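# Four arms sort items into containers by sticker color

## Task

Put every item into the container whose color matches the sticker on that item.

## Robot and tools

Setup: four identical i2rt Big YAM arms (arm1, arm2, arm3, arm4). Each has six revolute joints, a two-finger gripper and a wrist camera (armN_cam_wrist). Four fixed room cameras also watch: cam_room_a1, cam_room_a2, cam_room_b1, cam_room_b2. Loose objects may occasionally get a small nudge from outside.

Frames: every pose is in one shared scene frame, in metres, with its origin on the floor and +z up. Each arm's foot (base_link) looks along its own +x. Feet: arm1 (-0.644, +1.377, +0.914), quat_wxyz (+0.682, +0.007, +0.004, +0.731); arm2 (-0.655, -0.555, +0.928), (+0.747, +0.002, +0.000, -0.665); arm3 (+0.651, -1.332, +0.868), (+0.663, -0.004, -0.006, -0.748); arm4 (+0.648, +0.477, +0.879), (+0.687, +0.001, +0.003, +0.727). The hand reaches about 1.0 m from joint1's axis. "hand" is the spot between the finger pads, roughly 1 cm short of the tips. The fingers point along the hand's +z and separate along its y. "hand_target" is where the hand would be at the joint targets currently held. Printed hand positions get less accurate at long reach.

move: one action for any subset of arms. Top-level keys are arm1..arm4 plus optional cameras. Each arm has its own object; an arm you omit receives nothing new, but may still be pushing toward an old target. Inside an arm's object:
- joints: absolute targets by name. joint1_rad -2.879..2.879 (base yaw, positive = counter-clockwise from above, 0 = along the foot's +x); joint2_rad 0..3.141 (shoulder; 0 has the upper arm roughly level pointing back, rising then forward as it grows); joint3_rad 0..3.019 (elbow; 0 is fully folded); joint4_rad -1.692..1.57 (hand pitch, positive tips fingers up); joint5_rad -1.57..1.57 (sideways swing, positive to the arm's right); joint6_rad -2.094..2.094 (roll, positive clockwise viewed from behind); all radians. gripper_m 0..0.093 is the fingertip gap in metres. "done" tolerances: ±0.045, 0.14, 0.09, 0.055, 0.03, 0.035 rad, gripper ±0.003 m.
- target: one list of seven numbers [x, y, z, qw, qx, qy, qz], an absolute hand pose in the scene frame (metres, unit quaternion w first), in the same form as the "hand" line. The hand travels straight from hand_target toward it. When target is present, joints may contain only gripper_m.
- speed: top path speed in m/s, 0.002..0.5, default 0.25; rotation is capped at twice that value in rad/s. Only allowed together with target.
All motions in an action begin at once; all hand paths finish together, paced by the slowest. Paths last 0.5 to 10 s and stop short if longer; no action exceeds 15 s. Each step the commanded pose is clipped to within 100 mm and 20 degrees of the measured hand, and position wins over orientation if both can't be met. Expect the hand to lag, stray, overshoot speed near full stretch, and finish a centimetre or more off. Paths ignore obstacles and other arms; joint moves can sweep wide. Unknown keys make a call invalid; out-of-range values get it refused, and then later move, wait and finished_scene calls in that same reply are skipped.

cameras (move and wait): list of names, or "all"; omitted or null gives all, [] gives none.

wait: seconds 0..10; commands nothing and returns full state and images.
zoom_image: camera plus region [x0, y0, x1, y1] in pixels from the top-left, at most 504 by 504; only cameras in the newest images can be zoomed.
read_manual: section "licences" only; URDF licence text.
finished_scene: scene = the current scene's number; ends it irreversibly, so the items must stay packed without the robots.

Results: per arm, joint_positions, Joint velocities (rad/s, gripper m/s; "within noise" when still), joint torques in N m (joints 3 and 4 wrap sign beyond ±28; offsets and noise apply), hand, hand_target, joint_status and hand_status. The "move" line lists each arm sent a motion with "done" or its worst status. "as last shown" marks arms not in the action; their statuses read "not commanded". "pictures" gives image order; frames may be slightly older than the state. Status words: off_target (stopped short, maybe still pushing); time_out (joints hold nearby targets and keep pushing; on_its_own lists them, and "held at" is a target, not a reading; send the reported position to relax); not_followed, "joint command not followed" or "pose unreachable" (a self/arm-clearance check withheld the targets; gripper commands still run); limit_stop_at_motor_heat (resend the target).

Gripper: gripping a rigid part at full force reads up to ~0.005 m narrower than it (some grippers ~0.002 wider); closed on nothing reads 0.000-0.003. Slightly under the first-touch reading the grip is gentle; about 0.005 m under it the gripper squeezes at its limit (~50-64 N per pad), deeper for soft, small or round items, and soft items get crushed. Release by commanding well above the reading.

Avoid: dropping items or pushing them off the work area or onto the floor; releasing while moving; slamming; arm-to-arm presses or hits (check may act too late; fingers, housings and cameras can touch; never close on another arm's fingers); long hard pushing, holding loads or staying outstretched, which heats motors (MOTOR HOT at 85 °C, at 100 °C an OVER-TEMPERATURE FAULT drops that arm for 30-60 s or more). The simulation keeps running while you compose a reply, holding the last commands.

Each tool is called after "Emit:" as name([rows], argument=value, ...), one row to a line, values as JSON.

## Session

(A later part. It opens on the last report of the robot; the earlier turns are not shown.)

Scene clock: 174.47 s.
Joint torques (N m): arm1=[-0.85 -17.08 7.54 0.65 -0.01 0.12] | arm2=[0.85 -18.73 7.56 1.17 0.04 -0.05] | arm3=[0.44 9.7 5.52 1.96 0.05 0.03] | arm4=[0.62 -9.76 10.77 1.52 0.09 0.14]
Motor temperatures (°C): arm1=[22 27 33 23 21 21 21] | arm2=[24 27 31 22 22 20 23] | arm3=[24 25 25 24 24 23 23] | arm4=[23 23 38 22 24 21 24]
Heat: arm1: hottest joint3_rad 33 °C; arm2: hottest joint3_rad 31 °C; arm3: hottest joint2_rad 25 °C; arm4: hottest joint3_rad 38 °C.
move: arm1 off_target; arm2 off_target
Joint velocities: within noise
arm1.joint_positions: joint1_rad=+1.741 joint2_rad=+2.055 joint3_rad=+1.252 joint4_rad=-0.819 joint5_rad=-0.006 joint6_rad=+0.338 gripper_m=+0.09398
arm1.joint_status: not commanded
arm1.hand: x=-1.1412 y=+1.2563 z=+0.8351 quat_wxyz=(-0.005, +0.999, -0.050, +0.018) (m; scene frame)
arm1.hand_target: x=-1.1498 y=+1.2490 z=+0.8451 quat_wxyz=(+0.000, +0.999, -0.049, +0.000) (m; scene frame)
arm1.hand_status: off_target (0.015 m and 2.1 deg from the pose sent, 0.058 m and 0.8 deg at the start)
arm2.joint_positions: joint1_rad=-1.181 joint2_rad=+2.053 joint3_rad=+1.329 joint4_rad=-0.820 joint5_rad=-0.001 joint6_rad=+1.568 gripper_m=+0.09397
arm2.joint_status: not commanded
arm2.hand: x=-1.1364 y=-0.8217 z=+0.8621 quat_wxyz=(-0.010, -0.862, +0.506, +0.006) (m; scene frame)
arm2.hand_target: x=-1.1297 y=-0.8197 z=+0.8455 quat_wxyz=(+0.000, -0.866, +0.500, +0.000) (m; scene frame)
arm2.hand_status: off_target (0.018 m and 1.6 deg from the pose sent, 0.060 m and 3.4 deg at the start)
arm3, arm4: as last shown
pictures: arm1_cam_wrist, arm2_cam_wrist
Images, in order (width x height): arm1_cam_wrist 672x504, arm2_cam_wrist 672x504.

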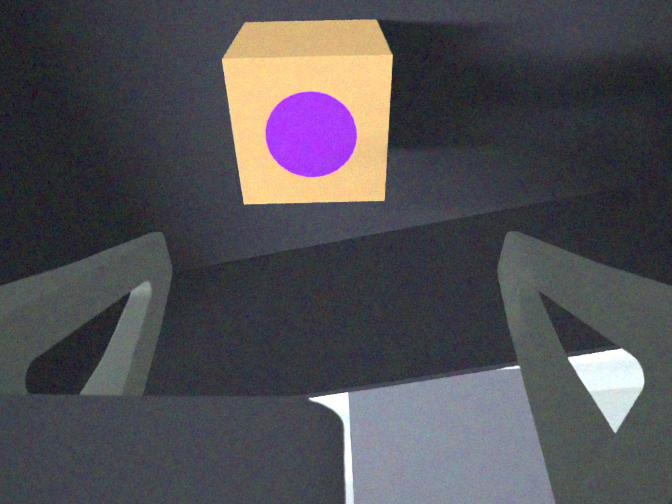

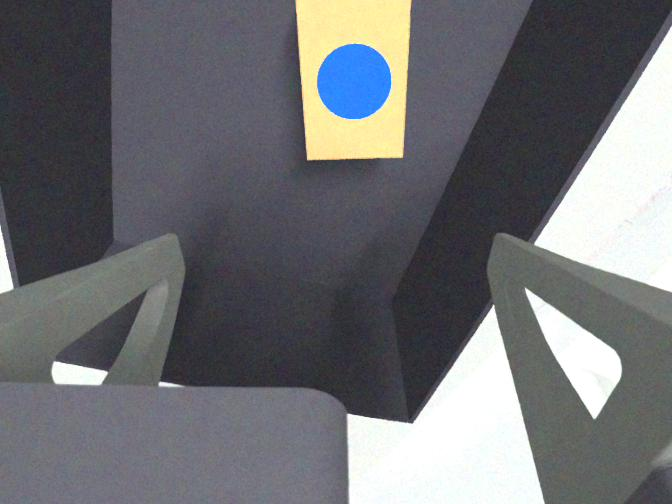

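Emit:
move(arm1={"target":[-1.155,1.243,0.785,0,0.999,-0.049,0],"speed":0.15}, arm2={"target":[-1.143,-0.791,0.805,0,0.866,-0.5,0],"speed":0.15}, cameras=["arm1_cam_wrist","arm2_cam_wrist"])

Scene clock: 192.90 s.
Joint torques (N m): arm1=[-0.97 -16.62 8.42 0.72 0.02 0.14] | arm2=[0.79 -19.08 6.99 1.17 0.03 -0.09] | arm3=[0.56 9.76 5.49 1.98 0.05 0.03] | arm4=[0.67 -9.47 10.89 1.35 0.08 0.14]
Motor temperatures (°C): arm1=[22 28 31 23 21 21 21] | arm2=[24 27 30 22 22 20 23] | arm3=[24 25 25 24 24 23 23] | arm4=[23 23 39 22 24 21 24]
Heat: arm1: hottest joint3_rad 31 °C; arm2: hottest joint3_rad 30 °C; arm3: hottest joint2_rad 25 °C; arm4: hottest joint3_rad 39 °C.
move: arm1 off_target; arm2 off_target
Joint velocities: within noise
arm1.joint_positions: joint1_rad=+1.750 joint2_rad=+2.167 joint3_rad=+1.252 joint4_rad=-0.707 joint5_rad=-0.006 joint6_rad=+0.347 gripper_m=+0.09398
arm1.joint_status: not commanded
arm1.hand: x=-1.1408 y=+1.2520 z=+0.7786 quat_wxyz=(-0.006, +0.999, -0.050, +0.018) (m; scene frame)
arm1.hand_target: x=-1.1545 y=+1.2430 z=+0.7852 quat_wxyz=(+0.000, +0.999, -0.049, +0.000) (m; scene frame)
arm1.hand_status: off_target (0.018 m and 2.2 deg from the pose sent, 0.054 m and 2.1 deg at the start)
arm2.joint_positions: joint1_rad=-1.239 joint2_rad=+2.125 joint3_rad=+1.319 joint4_rad=-0.739 joint5_rad=-0.001 joint6_rad=+1.513 gripper_m=+0.09397
arm2.joint_status: not commanded
arm2.hand: x=-1.1501 y=-0.7933 z=+0.8217 quat_wxyz=(-0.009, -0.862, +0.507, +0.007) (m; scene frame)
arm2.hand_target: x=-1.1426 y=-0.7908 z=+0.8054 quat_wxyz=(+0.000, -0.866, +0.500, +0.000) (m; scene frame)
arm2.hand_status: off_target (0.018 m and 1.6 deg from the pose sent, 0.065 m and 1.6 deg at the start)
arm3, arm4: as last shown
pictures: arm1_cam_wrist, arm2_cam_wrist
Images, in order (width x height): arm1_cam_wrist 672x504, arm2_cam_wrist 672x504.

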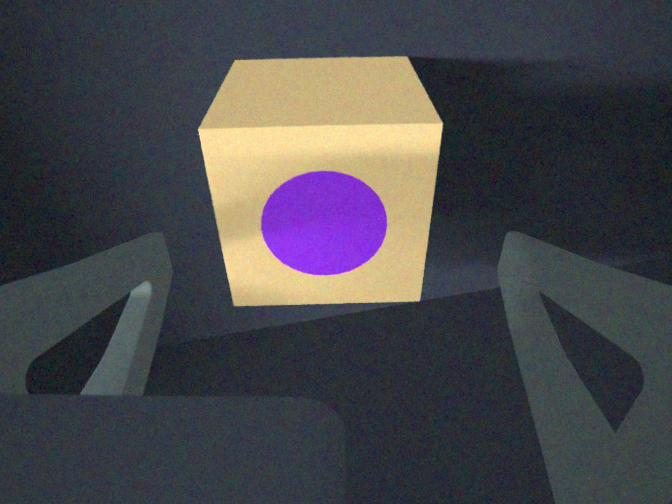

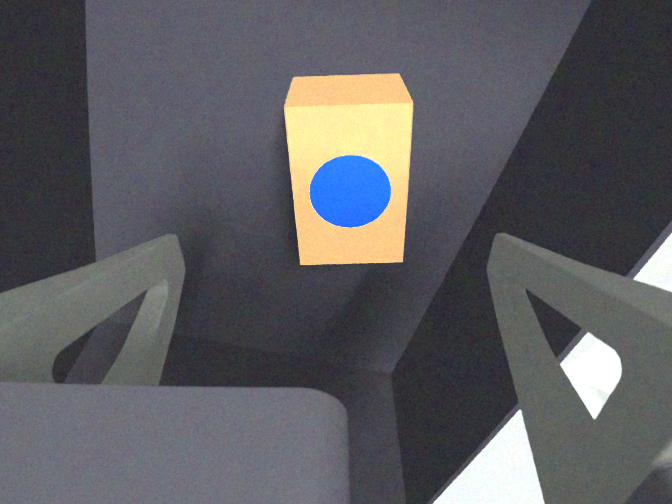

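Emit:
move(arm1={"target":[-1.155,1.239,0.742,0,0.999,-0.049,0],"speed":0.1}, arm2={"target":[-1.138,-0.788,0.742,0,0.866,-0.5,0],"speed":0.1}, cameras=["arm1_cam_wrist","arm2_cam_wrist"])

Scene clock: 207.00 s.
Joint torques (N m): arm1=[-0.67 -14.97 8.81 0.92 0.04 0.15] | arm2=[0.67 -19.14 6.22 1.14 0.03 -0.07] | arm3=[0.44 9.7 5.52 1.98 0.05 0.01] | arm4=[1.03 -9.17 10.95 1.58 0.03 0.17]
Motor temperatures (°C): arm1=[22 28 31 23 21 21 21] | arm2=[24 27 29 22 22 20 23] | arm3=[24 25 25 24 24 23 23] | arm4=[23 23 39 22 24 21 24]
Heat: arm1: hottest joint3_rad 31 °C; arm2: hottest joint3_rad 29 °C; arm3: hottest joint2_rad 25 °C; arm4: hottest joint3_rad 39 °C.
move: arm1 off_target; arm2 off_target
Joint velocities: within noise
arm1.joint_positions: joint1_rad=+1.757 joint2_rad=+2.245 joint3_rad=+1.252 joint4_rad=-0.630 joint5_rad=-0.006 joint6_rad=+0.355 gripper_m=+0.09398
arm1.joint_status: not commanded
arm1.hand: x=-1.1367 y=+1.2495 z=+0.7398 quat_wxyz=(-0.006, +0.999, -0.050, +0.018) (m; scene frame)
arm1.hand_target: x=-1.1543 y=+1.2390 z=+0.7426 quat_wxyz=(+0.000, +0.999, -0.049, +0.000) (m; scene frame)
arm1.hand_status: off_target (0.021 m and 2.2 deg from the pose sent, 0.041 m and 2.1 deg at the start)
arm2.joint_positions: joint1_rad=-1.239 joint2_rad=+2.244 joint3_rad=+1.313 joint4_rad=-0.615 joint5_rad=-0.001 joint6_rad=+1.511 gripper_m=+0.09397
arm2.joint_status: not commanded
arm2.hand: x=-1.1460 y=-0.7912 z=+0.7585 quat_wxyz=(-0.009, -0.862, +0.506, +0.007) (m; scene frame)
arm2.hand_target: x=-1.1378 y=-0.7878 z=+0.7426 quat_wxyz=(+0.000, -0.866, +0.500, +0.000) (m; scene frame)
arm2.hand_status: off_target (0.019 m and 1.5 deg from the pose sent, 0.081 m and 1.6 deg at the start)
arm3.joint_positions: joint1_rad=-1.391 joint2_rad=+0.276 joint3_rad=+1.523 joint4_rad=-1.599 joint5_rad=-0.001 joint6_rad=-0.008 gripper_m=+0.09398
arm3.joint_status: not commanded
arm3.hand: x=+0.6220 y=-1.3251 z=+1.4437 quat_wxyz=(-0.021, -0.820, -0.024, +0.572) (m; scene frame)
arm3.hand_target: x=+0.6241 y=-1.3245 z=+1.4494 quat_wxyz=(-0.020, -0.815, -0.016, +0.579) (m; scene frame)
arm3.hand_status: not commanded
arm4: as last shown
pictures: arm1_cam_wrist, arm2_cam_wrist
Images, in order (width x height): arm1_cam_wrist 672x504, arm2_cam_wrist 672x504.

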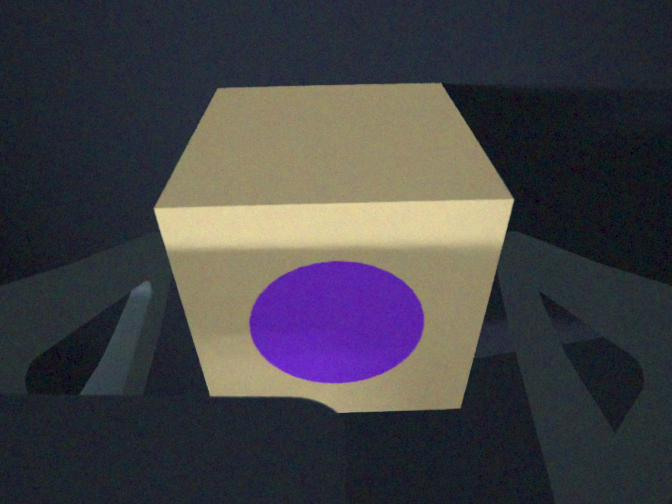

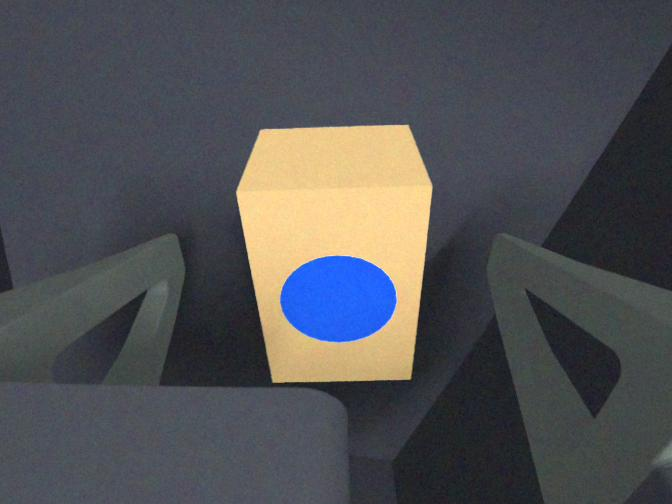

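Emit:
move(arm1={"joints":{"gripper_m":0.058}}, arm2={"joints":{"gripper_m":0.036}}, cameras=["arm1_cam_wrist","arm2_cam_wrist"])

Scene clock: 210.83 s.
Joint torques (N m): arm1=[-0.91 -15.21 8.62 0.96 0 0.1] | arm2=[0.79 -19.08 6.19 1.11 0.03 -0.07] | arm3=[0.5 9.7 5.49 1.99 0.03 0.01] | arm4=[1.32 -9.58 10.99 1.52 0.07 0.15]
Motor temperatures (°C): arm1=[22 28 31 23 21 21 21] | arm2=[24 27 29 22 22 20 23] | arm3=[24 25 25 24 24 23 23] | arm4=[23 23 39 22 24 21 24]
Heat: arm1: hottest joint3_rad 31 °C; arm2: hottest joint3_rad 29 °C; arm3: hottest joint2_rad 25 °C; arm4: hottest joint3_rad 39 °C.
move: arm1 done; arm2 off_target
Joint velocities: within noise
arm1.joint_positions: joint1_rad=+1.757 joint2_rad=+2.245 joint3_rad=+1.252 joint4_rad=-0.630 joint5_rad=-0.006 joint6_rad=+0.356 gripper_m=+0.05807
arm1.joint_status: all done
arm1.hand: x=-1.1367 y=+1.2495 z=+0.7398 quat_wxyz=(-0.006, +0.999, -0.051, +0.018) (m; scene frame)
arm1.hand_target: x=-1.1543 y=+1.2390 z=+0.7426 quat_wxyz=(+0.000, +0.999, -0.049, +0.000) (m; scene frame)
arm1.hand_status: not commanded
arm2.joint_positions: joint1_rad=-1.239 joint2_rad=+2.244 joint3_rad=+1.313 joint4_rad=-0.614 joint5_rad=-0.001 joint6_rad=+1.510 gripper_m=+0.04375
arm2.joint_status: gripper_m off_target (ended at +0.04378, target +0.03600)
arm2.hand: x=-1.1461 y=-0.7912 z=+0.7585 quat_wxyz=(-0.009, -0.862, +0.506, +0.007) (m; scene frame)
arm2.hand_target: x=-1.1377 y=-0.7878 z=+0.7426 quat_wxyz=(+0.000, -0.866, +0.500, +0.000) (m; scene frame)
arm2.hand_status: not commanded
arm3: as last shown
arm4.joint_positions: joint1_rad=-1.400 joint2_rad=+1.108 joint3_rad=+1.078 joint4_rad=-0.966 joint5_rad=+0.001 joint6_rad=-0.013 gripper_m=+0.09397
arm4.joint_status: not commanded
arm4.hand: x=+1.0673 y=+0.5745 z=+1.1586 quat_wxyz=(-0.279, +0.115, -0.953, -0.029) (m; scene frame)
arm4.hand_target: x=+1.0738 y=+0.5760 z=+1.1756 quat_wxyz=(-0.301, +0.108, -0.947, -0.033) (m; scene frame)
arm4.hand_status: not commanded
pictures: arm1_cam_wrist, arm2_cam_wrist
Images, in order (width x height): arm1_cam_wrist 672x504, arm2_cam_wrist 672x504.

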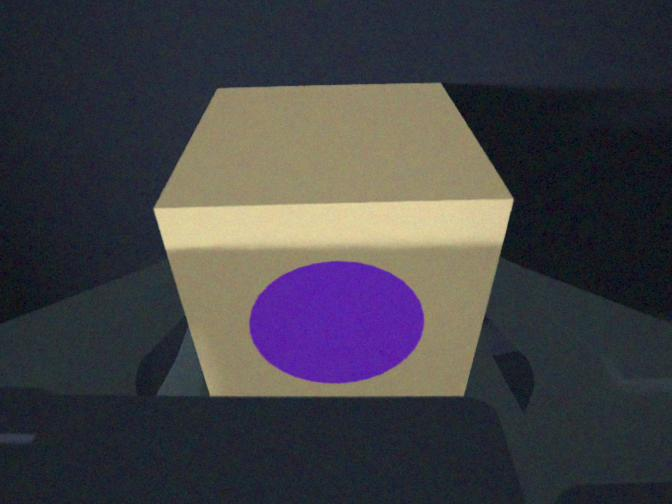

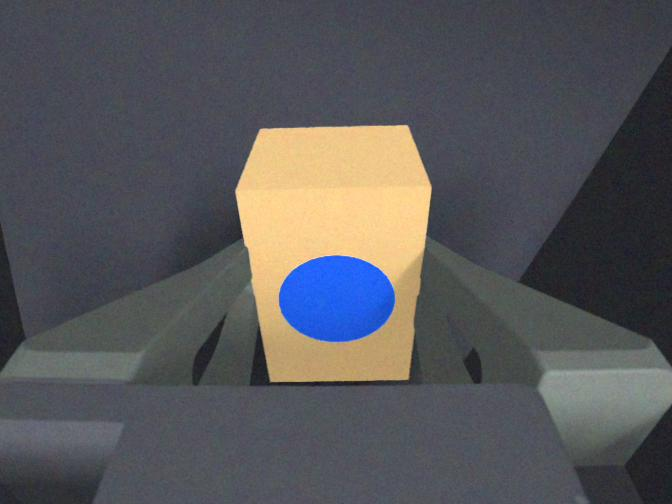

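Emit:
move(arm1={"joints":{"gripper_m":0.048}}, arm2={"target":[-1.138,-0.788,1.05,0,0.866,-0.5,0],"speed":0.15}, arm4={"joints":{"joint1_rad":1.4,"joint2_rad":0.6,"joint3_rad":1.4,"joint4_rad":-1.55}}, cameras=["arm1_cam_wrist","arm2_cam_wrist","arm4_cam_wrist","cam_room_a2","cam_room_b2"])

Scene clock: 217.53 s.
Joint torques (N m): arm1=[-0.5 -15.15 8.69 0.73 -0.03 0.12] | arm2=[0.73 -19.6 14.2 -0.02 0.04 -0.06] | arm3=[0.44 9.64 5.49 1.96 0.04 0.02] | arm4=[1.03 1.73 7.27 0.73 0.13 0.16]
Motor temperatures (°C): arm1=[22 27 30 23 21 21 21] | arm2=[24 27 29 22 22 20 23] | arm3=[24 25 25 24 24 23 23] | arm4=[23 23 39 22 24 21 24]
Heat: arm1: hottest joint3_rad 30 °C; arm2: hottest joint3_rad 29 °C; arm3: hottest joint2_rad 25 °C; arm4: hottest joint3_rad 39 °C.
move: arm1 off_target; arm2 off_target; arm4 done
Joint velocities: within noise
arm1.joint_positions: joint1_rad=+1.757 joint2_rad=+2.245 joint3_rad=+1.252 joint4_rad=-0.630 joint5_rad=-0.006 joint6_rad=+0.356 gripper_m=+0.05287
arm1.joint_status: gripper_m off_target (ended at +0.05291, target +0.04800)
arm1.hand: x=-1.1368 y=+1.2494 z=+0.7398 quat_wxyz=(-0.006, +0.999, -0.051, +0.018) (m; scene frame)
arm1.hand_target: x=-1.1543 y=+1.2390 z=+0.7426 quat_wxyz=(+0.000, +0.999, -0.049, +0.000) (m; scene frame)
arm1.hand_status: not commanded
arm2.joint_positions: joint1_rad=-1.239 joint2_rad=+1.793 joint3_rad=+1.431 joint4_rad=-1.246 joint5_rad=-0.001 joint6_rad=+1.510 gripper_m=+0.04375
arm2.joint_status: not commanded
arm2.hand: x=-1.1234 y=-0.7809 z=+1.0308 quat_wxyz=(+0.017, -0.862, +0.506, -0.011) (m; scene frame)
arm2.hand_target: x=-1.1372 y=-0.7876 z=+1.0502 quat_wxyz=(+0.000, -0.866, +0.500, +0.000) (m; scene frame)
arm2.hand_status: off_target (0.025 m and 2.4 deg from the pose sent, 0.292 m and 1.5 deg at the start)
arm3: as last shown
arm4.joint_positions: joint1_rad=+1.395 joint2_rad=+0.603 joint3_rad=+1.400 joint4_rad=-1.537 joint5_rad=-0.001 joint6_rad=-0.011 gripper_m=+0.09400
arm4.joint_status: all done
arm4.hand: x=+0.4547 y=+0.5028 z=+1.3884 quat_wxyz=(-0.024, +0.913, -0.050, -0.405) (m; scene frame)
arm4.hand_target: x=+0.4579 y=+0.5015 z=+1.3869 quat_wxyz=(-0.021, +0.914, -0.053, -0.401) (m; scene frame)
arm4.hand_status: not commanded
pictures: arm1_cam_wrist, arm2_cam_wrist, arm4_cam_wrist, cam_room_a2, cam_room_b2
Images, in order (width x height): arm1_cam_wrist 672x504, arm2_cam_wrist 672x504, arm4_cam_wrist 672x504, cam_room_a2 672x504, cam_room_b2 672x504.

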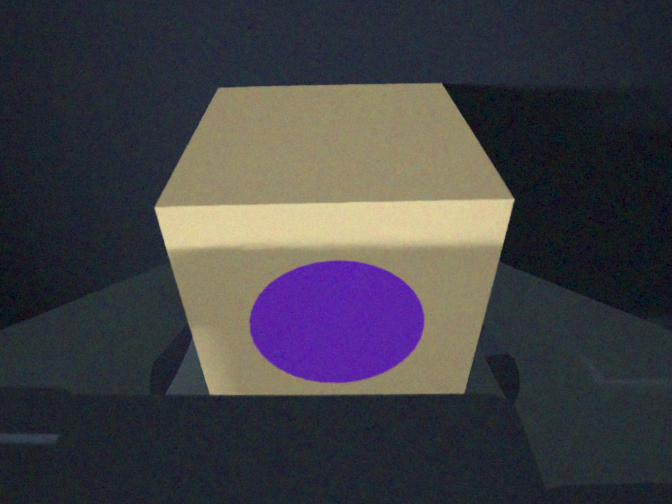

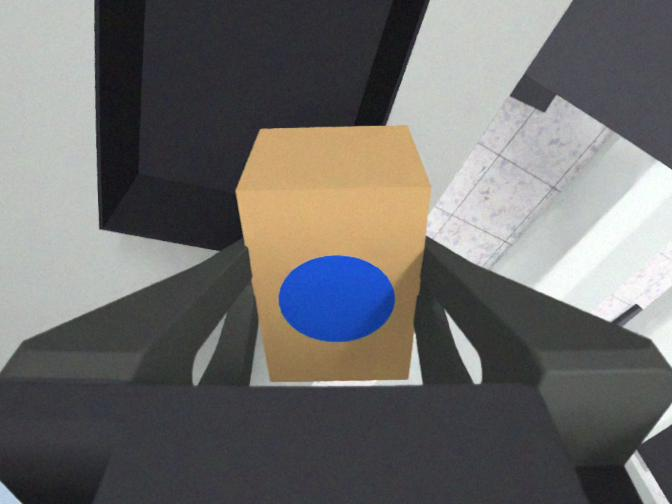

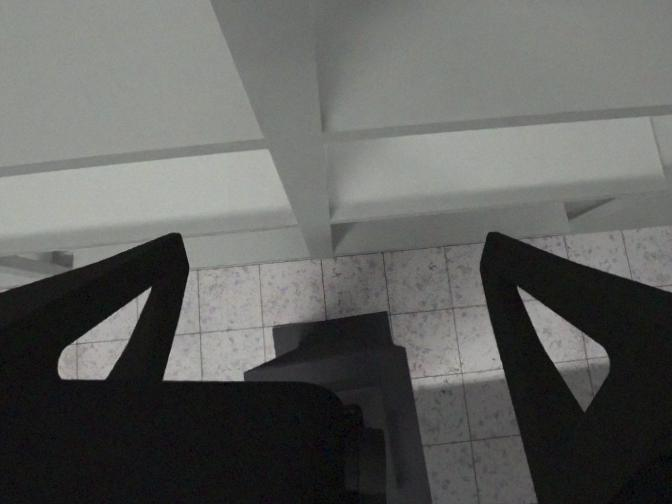

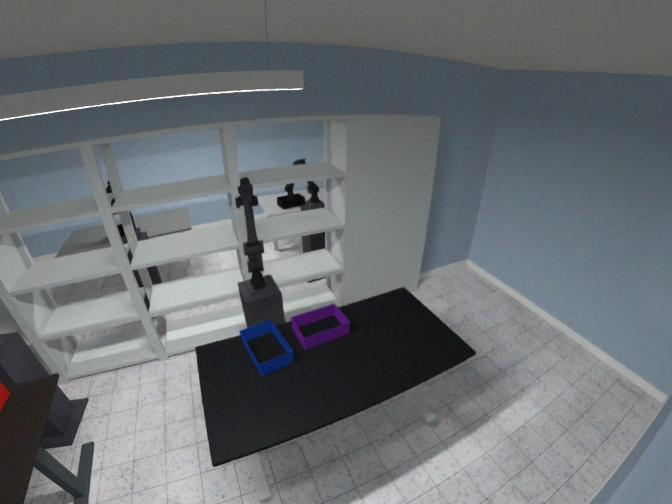

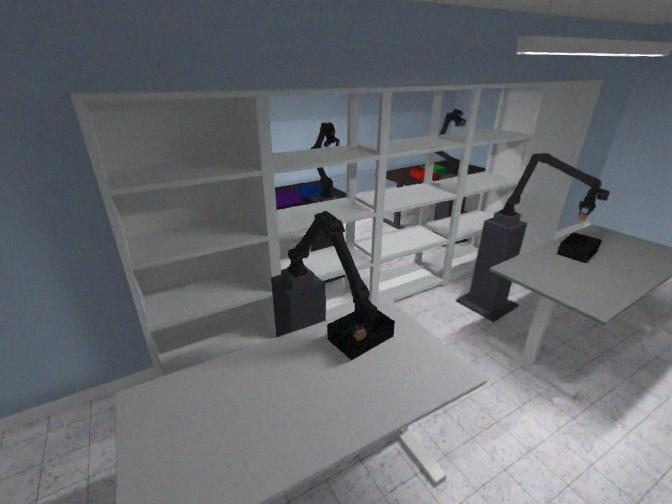

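Emit:
move(arm1={"target":[-1.12,1.24,1.06,0,0.999,-0.049,0],"speed":0.2}, arm2={"joints":{"joint2_rad":1.0,"joint3_rad":1.0,"joint4_rad":-1.57}}, cameras=["arm1_cam_wrist","arm2_cam_wrist"])

Emit:
move(arm1={"joints":{"joint2_rad":1.0,"joint3_rad":1.0,"joint4_rad":-1.57}}, arm2={"joints":{"joint1_rad":0.4}}, cameras=["arm1_cam_wrist","arm2_cam_wrist"])

Emit:
move(arm1={"joints":{"joint1_rad":-0.3}}, arm2={"joints":{"joint1_rad":2.12}}, cameras=["arm1_cam_wrist","arm2_cam_wrist"])

Emit:
move(arm1={"joints":{"joint1_rad":-2.25}}, cameras=["arm1_cam_wrist","arm2_cam_wrist","cam_room_b1","cam_room_b2"])

Scene clock: 278.33 s.
Joint torques (N m): arm1=[-0.62 -13.16 14.04 0.06 0 0.13] | arm2=[0.73 -5.95 9.88 0.4 0.06 -0.04] | arm3=[0.62 9.76 5.52 2 0.03 0.02] | arm4=[0.67 2.55 7.16 0.75 0.12 0.17]
Motor temperatures (°C): arm1=[22 27 30 23 21 21 22] | arm2=[24 28 36 22 22 20 24] | arm3=[24 25 25 24 24 23 23] | arm4=[23 22 32 22 24 21 24]
Heat: arm1: hottest joint3_rad 30 °C; arm2: hottest joint3_rad 36 °C; arm3: hottest joint2_rad 25 °C; arm4: hottest joint3_rad 32 °C.
move: arm1 off_target; arm2 done
Joint velocities: within noise
arm1.joint_positions: joint1_rad=+1.768 joint2_rad=+1.703 joint3_rad=+1.342 joint4_rad=-1.272 joint5_rad=-0.006 joint6_rad=+0.367 gripper_m=+0.05287
arm1.joint_status: not commanded
arm1.hand: x=-1.1059 y=+1.2499 z=+1.0376 quat_wxyz=(-0.008, +0.998, -0.051, +0.023) (m; scene frame)
arm1.hand_target: x=-1.1190 y=+1.2402 z=+1.0601 quat_wxyz=(+0.000, +0.999, -0.049, +0.000) (m; scene frame)
arm1.hand_status: off_target (0.028 m and 2.8 deg from the pose sent, 0.321 m and 2.2 deg at the start)
arm2.joint_positions: joint1_rad=-1.239 joint2_rad=+0.996 joint3_rad=+1.014 joint4_rad=-1.563 joint5_rad=-0.001 joint6_rad=+1.508 gripper_m=+0.04375
arm2.joint_status: all done
arm2.hand: x=-0.8909 y=-0.6692 z=+1.1736 quat_wxyz=(-0.009, -0.863, +0.505, +0.007) (m; scene frame)
arm2.hand_target: x=-0.8867 y=-0.6672 z=+1.1675 quat_wxyz=(+0.001, -0.866, +0.500, +0.000) (m; scene frame)
arm2.hand_status: not commanded
arm3, arm4: as last shown
pictures: arm1_cam_wrist, arm2_cam_wrist
Images, in order (width x height): arm1_cam_wrist 672x504, arm2_cam_wrist 672x504.

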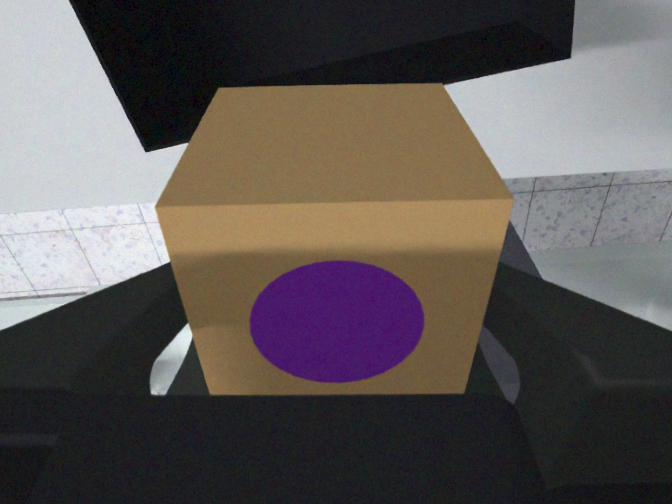

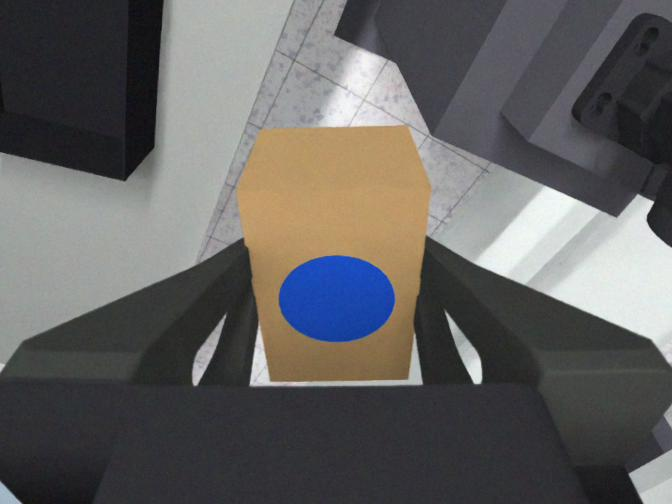

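Scene clock: 280.17 s.
Joint torques (N m): arm1=[-0.91 -1.61 10.92 0.13 -0.01 0.08] | arm2=[0.97 -5.95 9.83 0.39 0.11 -0.05] | arm3=[0.67 9.58 5.48 1.98 0.05 0.02] | arm4=[1.38 1.73 7.16 0.76 0.11 0.16]
Motor temperatures (°C): arm1=[22 27 30 23 21 21 22] | arm2=[24 28 35 22 22 20 24] | arm3=[24 25 25 24 24 23 23] | arm4=[23 22 32 22 24 21 24]
Heat: arm1: hottest joint3_rad 30 °C; arm2: hottest joint3_rad 35 °C; arm3: hottest joint2_rad 25 °C; arm4: hottest joint3_rad 32 °C.
move: arm1 done; arm2 done
Joint velocities: within noise
arm1.joint_positions: joint1_rad=+1.768 joint2_rad=+0.996 joint3_rad=+0.996 joint4_rad=-1.562 joint5_rad=-0.006 joint6_rad=+0.368 gripper_m=+0.05287
arm1.joint_status: all done
arm1.hand: x=-0.8877 y=+1.3086 z=+1.1573 quat_wxyz=(+0.003, +0.999, -0.051, -0.011) (m; scene frame)
arm1.hand_target: x=-0.8865 y=+1.3057 z=+1.1577 quat_wxyz=(+0.003, +0.999, -0.049, -0.007) (m; scene frame)
arm1.hand_status: not commanded
arm2.joint_positions: joint1_rad=+0.398 joint2_rad=+0.996 joint3_rad=+1.014 joint4_rad=-1.563 joint5_rad=-0.002 joint6_rad=+1.508 gripper_m=+0.04370
arm2.joint_status: all done
arm2.hand: x=-0.5271 y=-0.7835 z=+1.1739 quat_wxyz=(-0.011, -0.959, -0.285, -0.005) (m; scene frame)
arm2.hand_target: x=-0.5288 y=-0.7791 z=+1.1678 quat_wxyz=(+0.001, -0.957, -0.291, -0.002) (m; scene frame)
arm2.hand_status: not commanded
arm3, arm4: as last shown
pictures: arm1_cam_wrist, arm2_cam_wrist
Images, in order (width x height): arm1_cam_wrist 672x504, arm2_cam_wrist 672x504.

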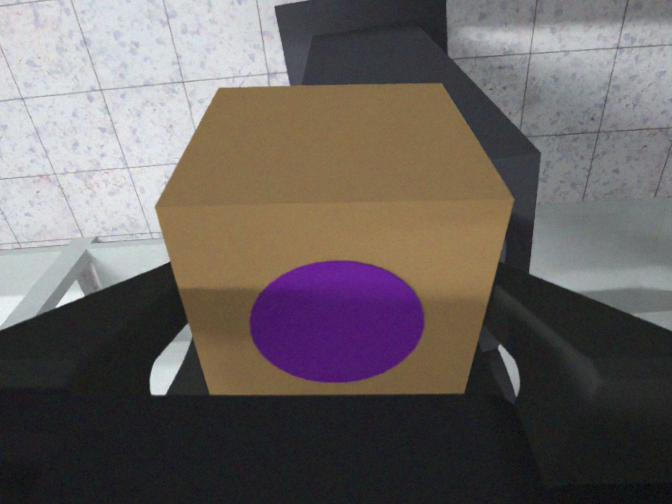

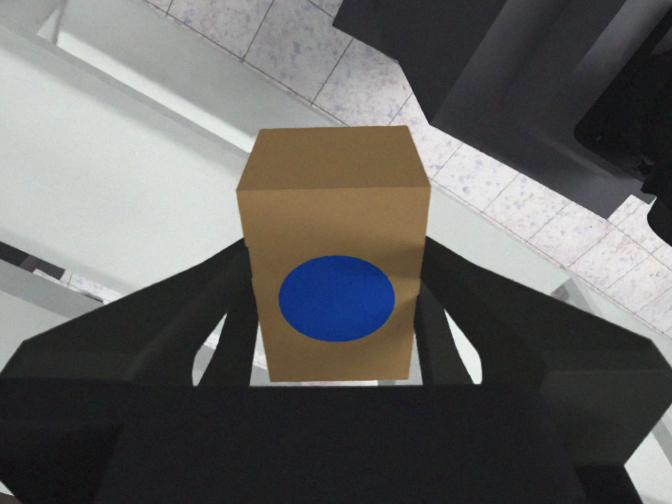

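Scene clock: 282.17 s.
Joint torques (N m): arm1=[-2.14 -2.78 10.65 0.08 -0.02 0.08] | arm2=[0.85 -5.95 9.85 0.4 0.13 -0.04] | arm3=[0.62 9.82 5.48 1.98 0.05 0.01] | arm4=[1.61 2.14 7.17 0.75 0.11 0.13]
Motor temperatures (°C): arm1=[22 27 31 23 21 21 22] | arm2=[24 28 35 22 22 20 24] | arm3=[24 25 25 24 24 23 23] | arm4=[23 22 32 22 24 21 24]
Heat: arm1: hottest joint3_rad 31 °C; arm2: hottest joint3_rad 35 °C; arm3: hottest joint2_rad 25 °C; arm4: hottest joint3_rad 32 °C.
move: arm1 done; arm2 done
Joint velocities: within noise
arm1.joint_positions: joint1_rad=-0.296 joint2_rad=+0.999 joint3_rad=+0.996 joint4_rad=-1.562 joint5_rad=-0.006 joint6_rad=+0.369 gripper_m=+0.05294
arm1.joint_status: all done
arm1.hand: x=-0.5826 y=+1.6275 z=+1.1526 quat_wxyz=(+0.007, +0.468, -0.884, -0.009) (m; scene frame)
arm1.hand_target: x=-0.5820 y=+1.6266 z=+1.1538 quat_wxyz=(+0.009, +0.464, -0.886, -0.007) (m; scene frame)
arm1.hand_status: not commanded
arm2.joint_positions: joint1_rad=+2.118 joint2_rad=+0.996 joint3_rad=+1.014 joint4_rad=-1.563 joint5_rad=-0.002 joint6_rad=+1.508 gripper_m=+0.04366
arm2.joint_status: all done
arm2.hand: x=-0.4498 y=-0.3952 z=+1.1753 quat_wxyz=(-0.005, -0.409, -0.912, -0.013) (m; scene frame)
arm2.hand_target: x=-0.4537 y=-0.3976 z=+1.1692 quat_wxyz=(+0.000, -0.403, -0.915, -0.003) (m; scene frame)
arm2.hand_status: not commanded
arm3, arm4: as last shown
pictures: arm1_cam_wrist, arm2_cam_wrist
Images, in order (width x height): arm1_cam_wrist 672x504, arm2_cam_wrist 672x504.

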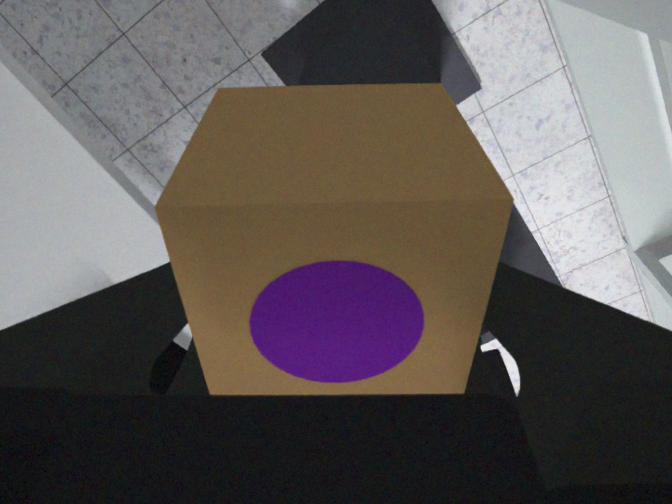

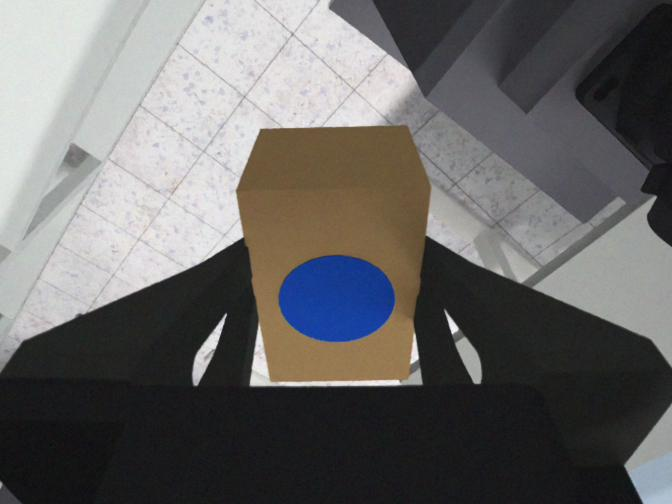

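Scene clock: 284.13 s.
Joint torques (N m): arm1=[-2.02 -2.96 10.58 0.2 -0.04 0.1] | arm2=[0.79 -6.01 9.85 0.4 0.14 -0.05] | arm3=[0.62 9.64 5.56 1.99 0.05 0.01] | arm4=[1.14 2.26 7.21 0.77 0.12 0.19]
Motor temperatures (°C): arm1=[22 27 31 23 21 21 22] | arm2=[24 28 34 22 22 20 24] | arm3=[24 25 25 24 24 23 23] | arm4=[23 22 32 22 24 21 24]
Heat: arm1: hottest joint3_rad 31 °C; arm2: hottest joint3_rad 34 °C; arm3: hottest joint2_rad 25 °C; arm4: hottest joint3_rad 32 °C.
move: arm1 done
Joint velocities: within noise
arm1.joint_positions: joint1_rad=-2.245 joint2_rad=+0.999 joint3_rad=+0.996 joint4_rad=-1.562 joint5_rad=-0.006 joint6_rad=+0.369 gripper_m=+0.05300
arm1.joint_status: all done
arm1.hand: x=-0.4283 y=+1.2306 z=+1.1492 quat_wxyz=(+0.004, -0.469, -0.883, +0.000) (m; scene frame)
arm1.hand_target: x=-0.4293 y=+1.2303 z=+1.1503 quat_wxyz=(+0.007, -0.473, -0.881, -0.001) (m; scene frame)
arm1.hand_status: not commanded
arm2, arm3, arm4: as last shown
pictures: arm1_cam_wrist, arm2_cam_wrist, cam_room_b1, cam_room_b2
Images, in order (width x height): arm1_cam_wrist 672x504, arm2_cam_wrist 672x504, cam_room_b1 672x504, cam_room_b2 672x504.

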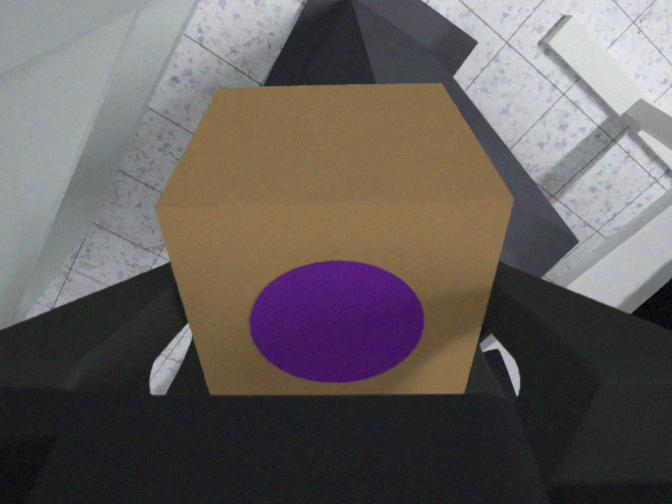

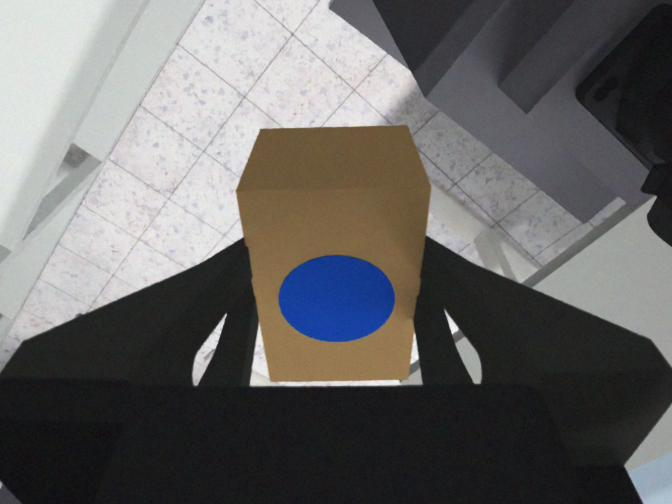

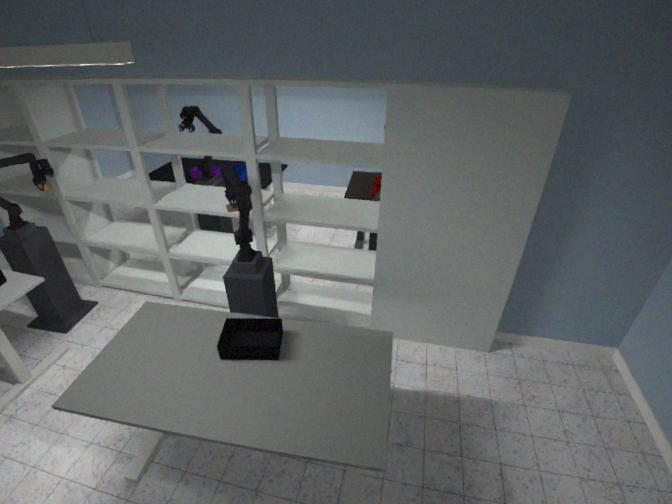

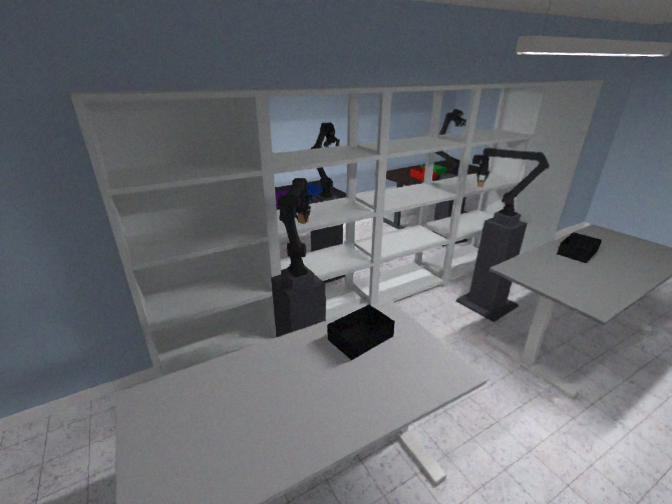

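Emit:
move(arm4={"joints":{"joint1_rad":0.904,"joint2_rad":0.7,"joint3_rad":0.3,"joint4_rad":0.3}}, cameras=["arm4_cam_wrist","cam_room_a1","cam_room_a2"])

Emit:
zoom_image(camera="cam_room_a2", region=[130, 120, 350, 340])

Scene clock: 294.97 s.
Joint torques (N m): arm1=[-2.2 -2.32 10.76 0.23 -0.02 0.1] | arm2=[0.85 -5.95 9.87 0.39 0.13 -0.04] | arm3=[0.44 9.7 5.5 1.98 0.05 0.02] | arm4=[0.62 -2.37 9.18 2.17 0.09 0.14]
Motor temperatures (°C): arm1=[22 26 32 23 21 21 22] | arm2=[24 27 33 22 22 20 24] | arm3=[24 25 25 24 24 23 23] | arm4=[23 22 31 22 24 21 24]
Heat: arm1: hottest joint3_rad 32 °C; arm2: hottest joint3_rad 33 °C; arm3: hottest joint2_rad 25 °C; arm4: hottest joint3_rad 31 °C.
move: arm4 done
Joint velocities: within noise
arm1, arm2, arm3: as last shown
arm4.joint_positions: joint1_rad=+0.907 joint2_rad=+0.708 joint3_rad=+0.299 joint4_rad=+0.281 joint5_rad=-0.001 joint6_rad=-0.011 gripper_m=+0.09401
arm4.joint_status: all done
arm4.hand: x=+0.3432 y=+0.6913 z=+1.1249 quat_wxyz=(-0.199, +0.717, -0.222, -0.631) (m; scene frame)
arm4.hand_target: x=+0.3441 y=+0.6921 z=+1.1328 quat_wxyz=(-0.200, +0.706, -0.224, -0.641) (m; scene frame)
arm4.hand_status: not commanded
pictures: arm4_cam_wrist, cam_room_a1, cam_room_a2
Images, in order (width x height): arm4_cam_wrist 672x504, cam_room_a1 672x504, cam_room_a2 672x504.

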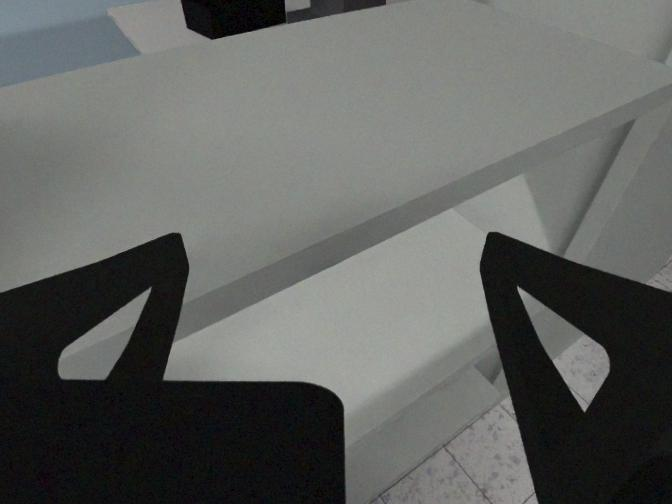

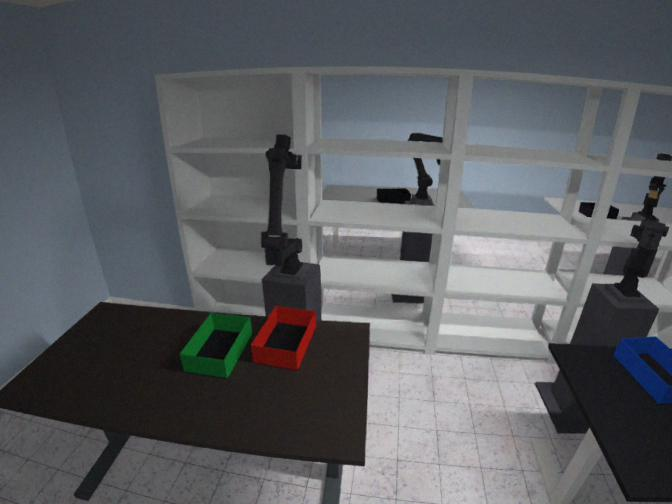

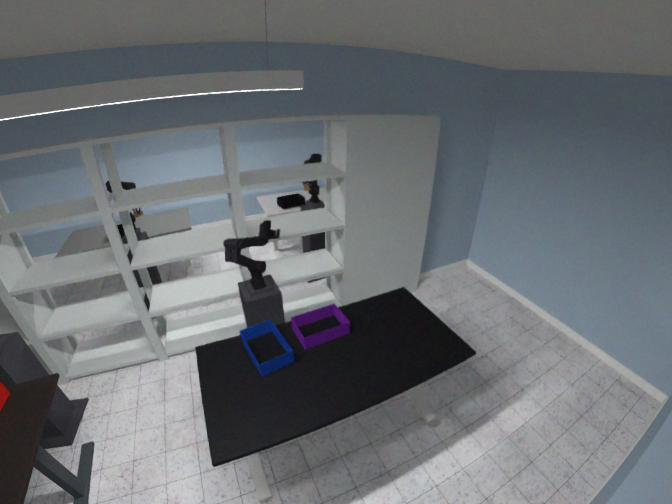

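Scaled by 2.291.

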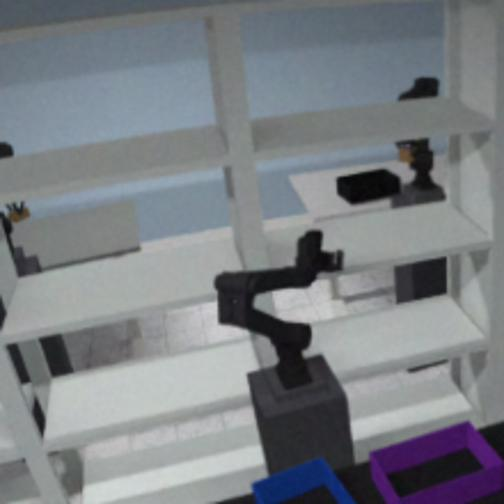

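Emit:
move(arm1={"target":[-0.385,1.197,1.06,0,0.299,0.954,0],"speed":0.2}, arm2={"target":[-0.41,-0.361,1.07,0,-0.329,0.944,0],"speed":0.2}, cameras=["arm1_cam_wrist","arm2_cam_wrist"])

Emit:
move(arm1={"target":[-0.086,0.989,1.05,0,0.299,0.954,0],"speed":0.15}, cameras=["arm1_cam_wrist","arm4_cam_wrist","cam_room_a2","cam_room_b2"])

Scene clock: 327.20 s.
Joint torques (N m): arm1=[-2.43 -4.31 10.29 0.9 -0.04 -0.07] | arm2=[1.44 -7.41 9.5 1.32 0.11 -0.08] | arm3=[0.67 9.58 5.48 1.96 0.04 0.01] | arm4=[0.38 -2.32 9.18 2.17 0.12 0.15]
Motor temperatures (°C): arm1=[22 26 33 23 21 21 23] | arm2=[24 26 31 22 22 20 25] | arm3=[24 25 25 24 24 23 23] | arm4=[23 22 34 22 24 21 24]
Heat: arm1: hottest joint3_rad 33 °C; arm2: hottest joint3_rad 31 °C; arm3: hottest joint2_rad 25 °C; arm4: hottest joint3_rad 34 °C.
move: arm1 done; arm2 off_target
Joint velocities: within noise
arm1.joint_positions: joint1_rad=-2.245 joint2_rad=+1.182 joint3_rad=+0.892 joint4_rad=-1.275 joint5_rad=-0.006 joint6_rad=+0.001 gripper_m=+0.05299
arm1.joint_status: not commanded
arm1.hand: x=-0.3876 y=+1.2017 z=+1.0612 quat_wxyz=(+0.004, -0.299, -0.954, -0.001) (m; scene frame)
arm1.hand_target: x=-0.3851 y=+1.1970 z=+1.0600 quat_wxyz=(+0.000, -0.299, -0.954, +0.000) (m; scene frame)
arm1.hand_status: done (0.006 m and 0.5 deg from the pose sent, 0.105 m and 21.1 deg at the start)
arm2.joint_positions: joint1_rad=+2.118 joint2_rad=+1.193 joint3_rad=+0.899 joint4_rad=-1.262 joint5_rad=-0.001 joint6_rad=+0.017 gripper_m=+0.04366
arm2.joint_status: not commanded
arm2.hand: x=-0.4076 y=-0.3621 z=+1.0803 quat_wxyz=(-0.008, +0.318, -0.948, -0.004) (m; scene frame)
arm2.hand_target: x=-0.4102 y=-0.3612 z=+1.0703 quat_wxyz=(+0.000, +0.329, -0.944, +0.000) (m; scene frame)
arm2.hand_status: off_target (0.011 m and 1.7 deg from the pose sent, 0.118 m and 86.8 deg at the start)
arm3.joint_positions: joint1_rad=-1.391 joint2_rad=+0.276 joint3_rad=+1.523 joint4_rad=-1.599 joint5_rad=-0.001 joint6_rad=-0.008 gripper_m=+0.09398
arm3.joint_status: not commanded
arm3.hand: x=+0.6220 y=-1.3251 z=+1.4437 quat_wxyz=(-0.021, -0.820, -0.024, +0.572) (m; scene frame)
arm3.hand_target: x=+0.6241 y=-1.3245 z=+1.4494 quat_wxyz=(-0.020, -0.815, -0.016, +0.579) (m; scene frame)
arm3.hand_status: not commanded
arm4: as last shown
arm4.hand: x=+0.3432 y=+0.6913 z=+1.1251 quat_wxyz=(-0.199, +0.716, -0.222, -0.631) (m; scene frame)
arm4.hand_target: x=+0.3441 y=+0.6921 z=+1.1329 quat_wxyz=(-0.200, +0.706, -0.224, -0.641) (m; scene frame)
pictures: arm1_cam_wrist, arm2_cam_wrist
Images, in order (width x height): arm1_cam_wrist 672x504, arm2_cam_wrist 672x504.

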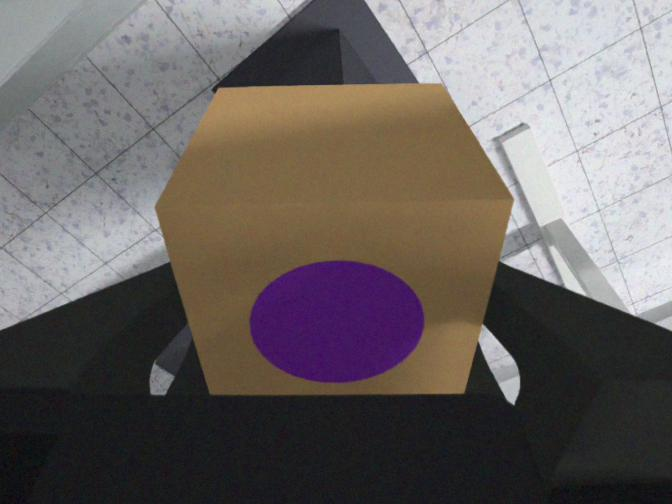

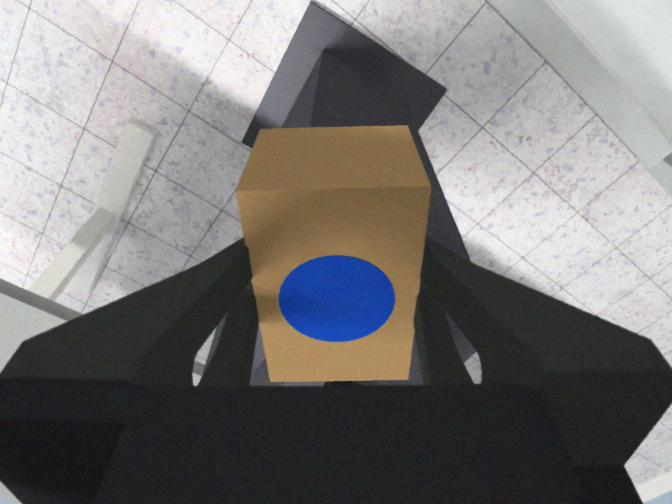

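Scene clock: 330.37 s.
Joint torques (N m): arm1=[-2.96 -19.02 16.03 -0.18 -0.01 -0.02] | arm2=[1.49 -7.53 9.5 1.29 0.11 -0.08] | arm3=[0.38 9.88 5.55 1.99 0.04 0.02] | arm4=[1.14 -2.61 9.13 2.14 0.11 0.13]
Motor temperatures (°C): arm1=[22 26 33 23 21 21 23] | arm2=[24 26 31 22 22 20 25] | arm3=[24 25 25 24 24 23 23] | arm4=[23 22 34 22 24 21 24]
Heat: arm1: hottest joint3_rad 33 °C; arm2: hottest joint3_rad 31 °C; arm3: hottest joint2_rad 25 °C; arm4: hottest joint3_rad 34 °C.
move: arm1 off_target
Joint velocities: within noise
arm1.joint_positions: joint1_rad=-2.245 joint2_rad=+2.161 joint3_rad=+2.066 joint4_rad=-1.507 joint5_rad=-0.006 joint6_rad=+0.001 gripper_m=+0.05299
arm1.joint_status: not commanded
arm1.hand: x=-0.0979 y=+1.0007 z=+1.0300 quat_wxyz=(+0.022, -0.299, -0.954, -0.006) (m; scene frame)
arm1.hand_target: x=-0.0872 y=+0.9897 z=+1.0503 quat_wxyz=(-0.001, -0.299, -0.954, +0.000) (m; scene frame)
arm1.hand_status: off_target (0.026 m and 2.6 deg from the pose sent, 0.369 m and 0.5 deg at the start)
arm2, arm3, arm4: as last shown
arm2.joint_positions: joint1_rad=+2.118 joint2_rad=+1.193 joint3_rad=+0.899 joint4_rad=-1.262 joint5_rad=-0.001 joint6_rad=+0.016 gripper_m=+0.04366
pictures: arm1_cam_wrist, arm4_cam_wrist, cam_room_a2, cam_room_b2
Images, in order (width x height): arm1_cam_wrist 672x504, arm4_cam_wrist 672x504, cam_room_a2 672x504, cam_room_b2 672x504.

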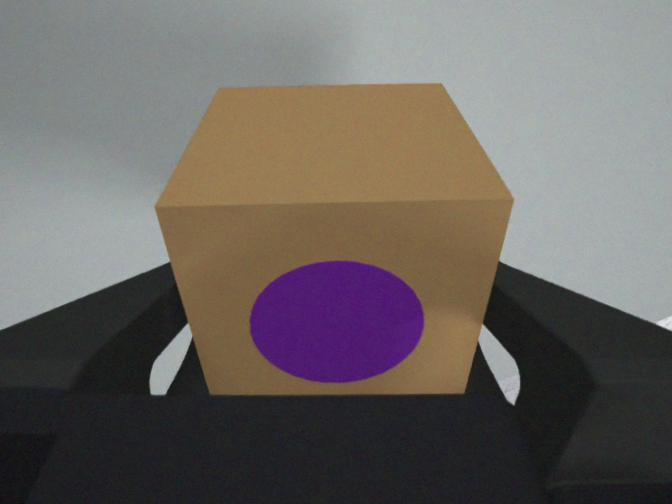

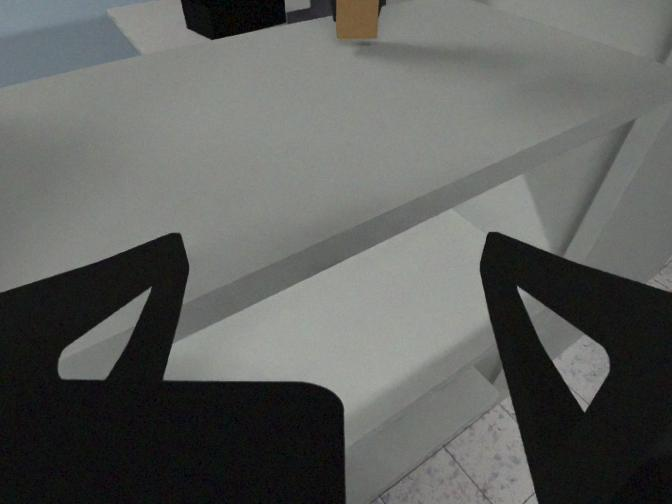

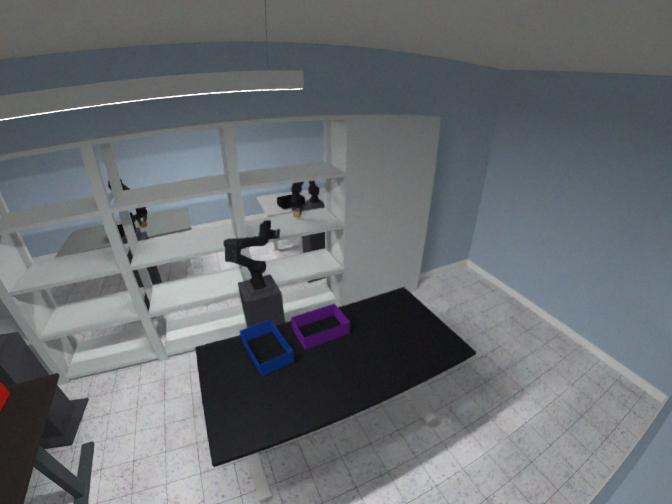

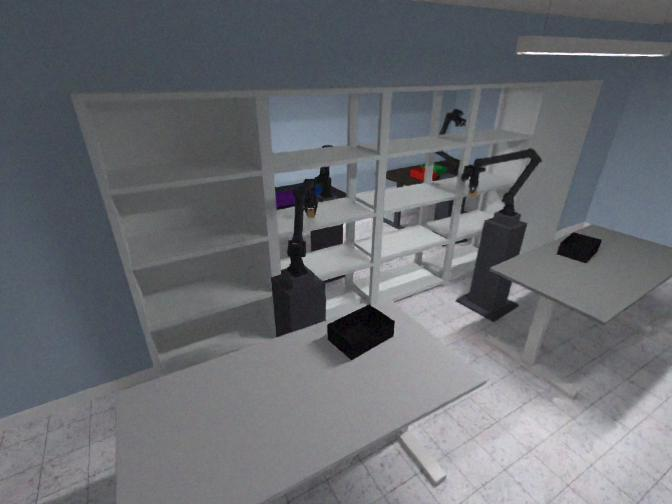

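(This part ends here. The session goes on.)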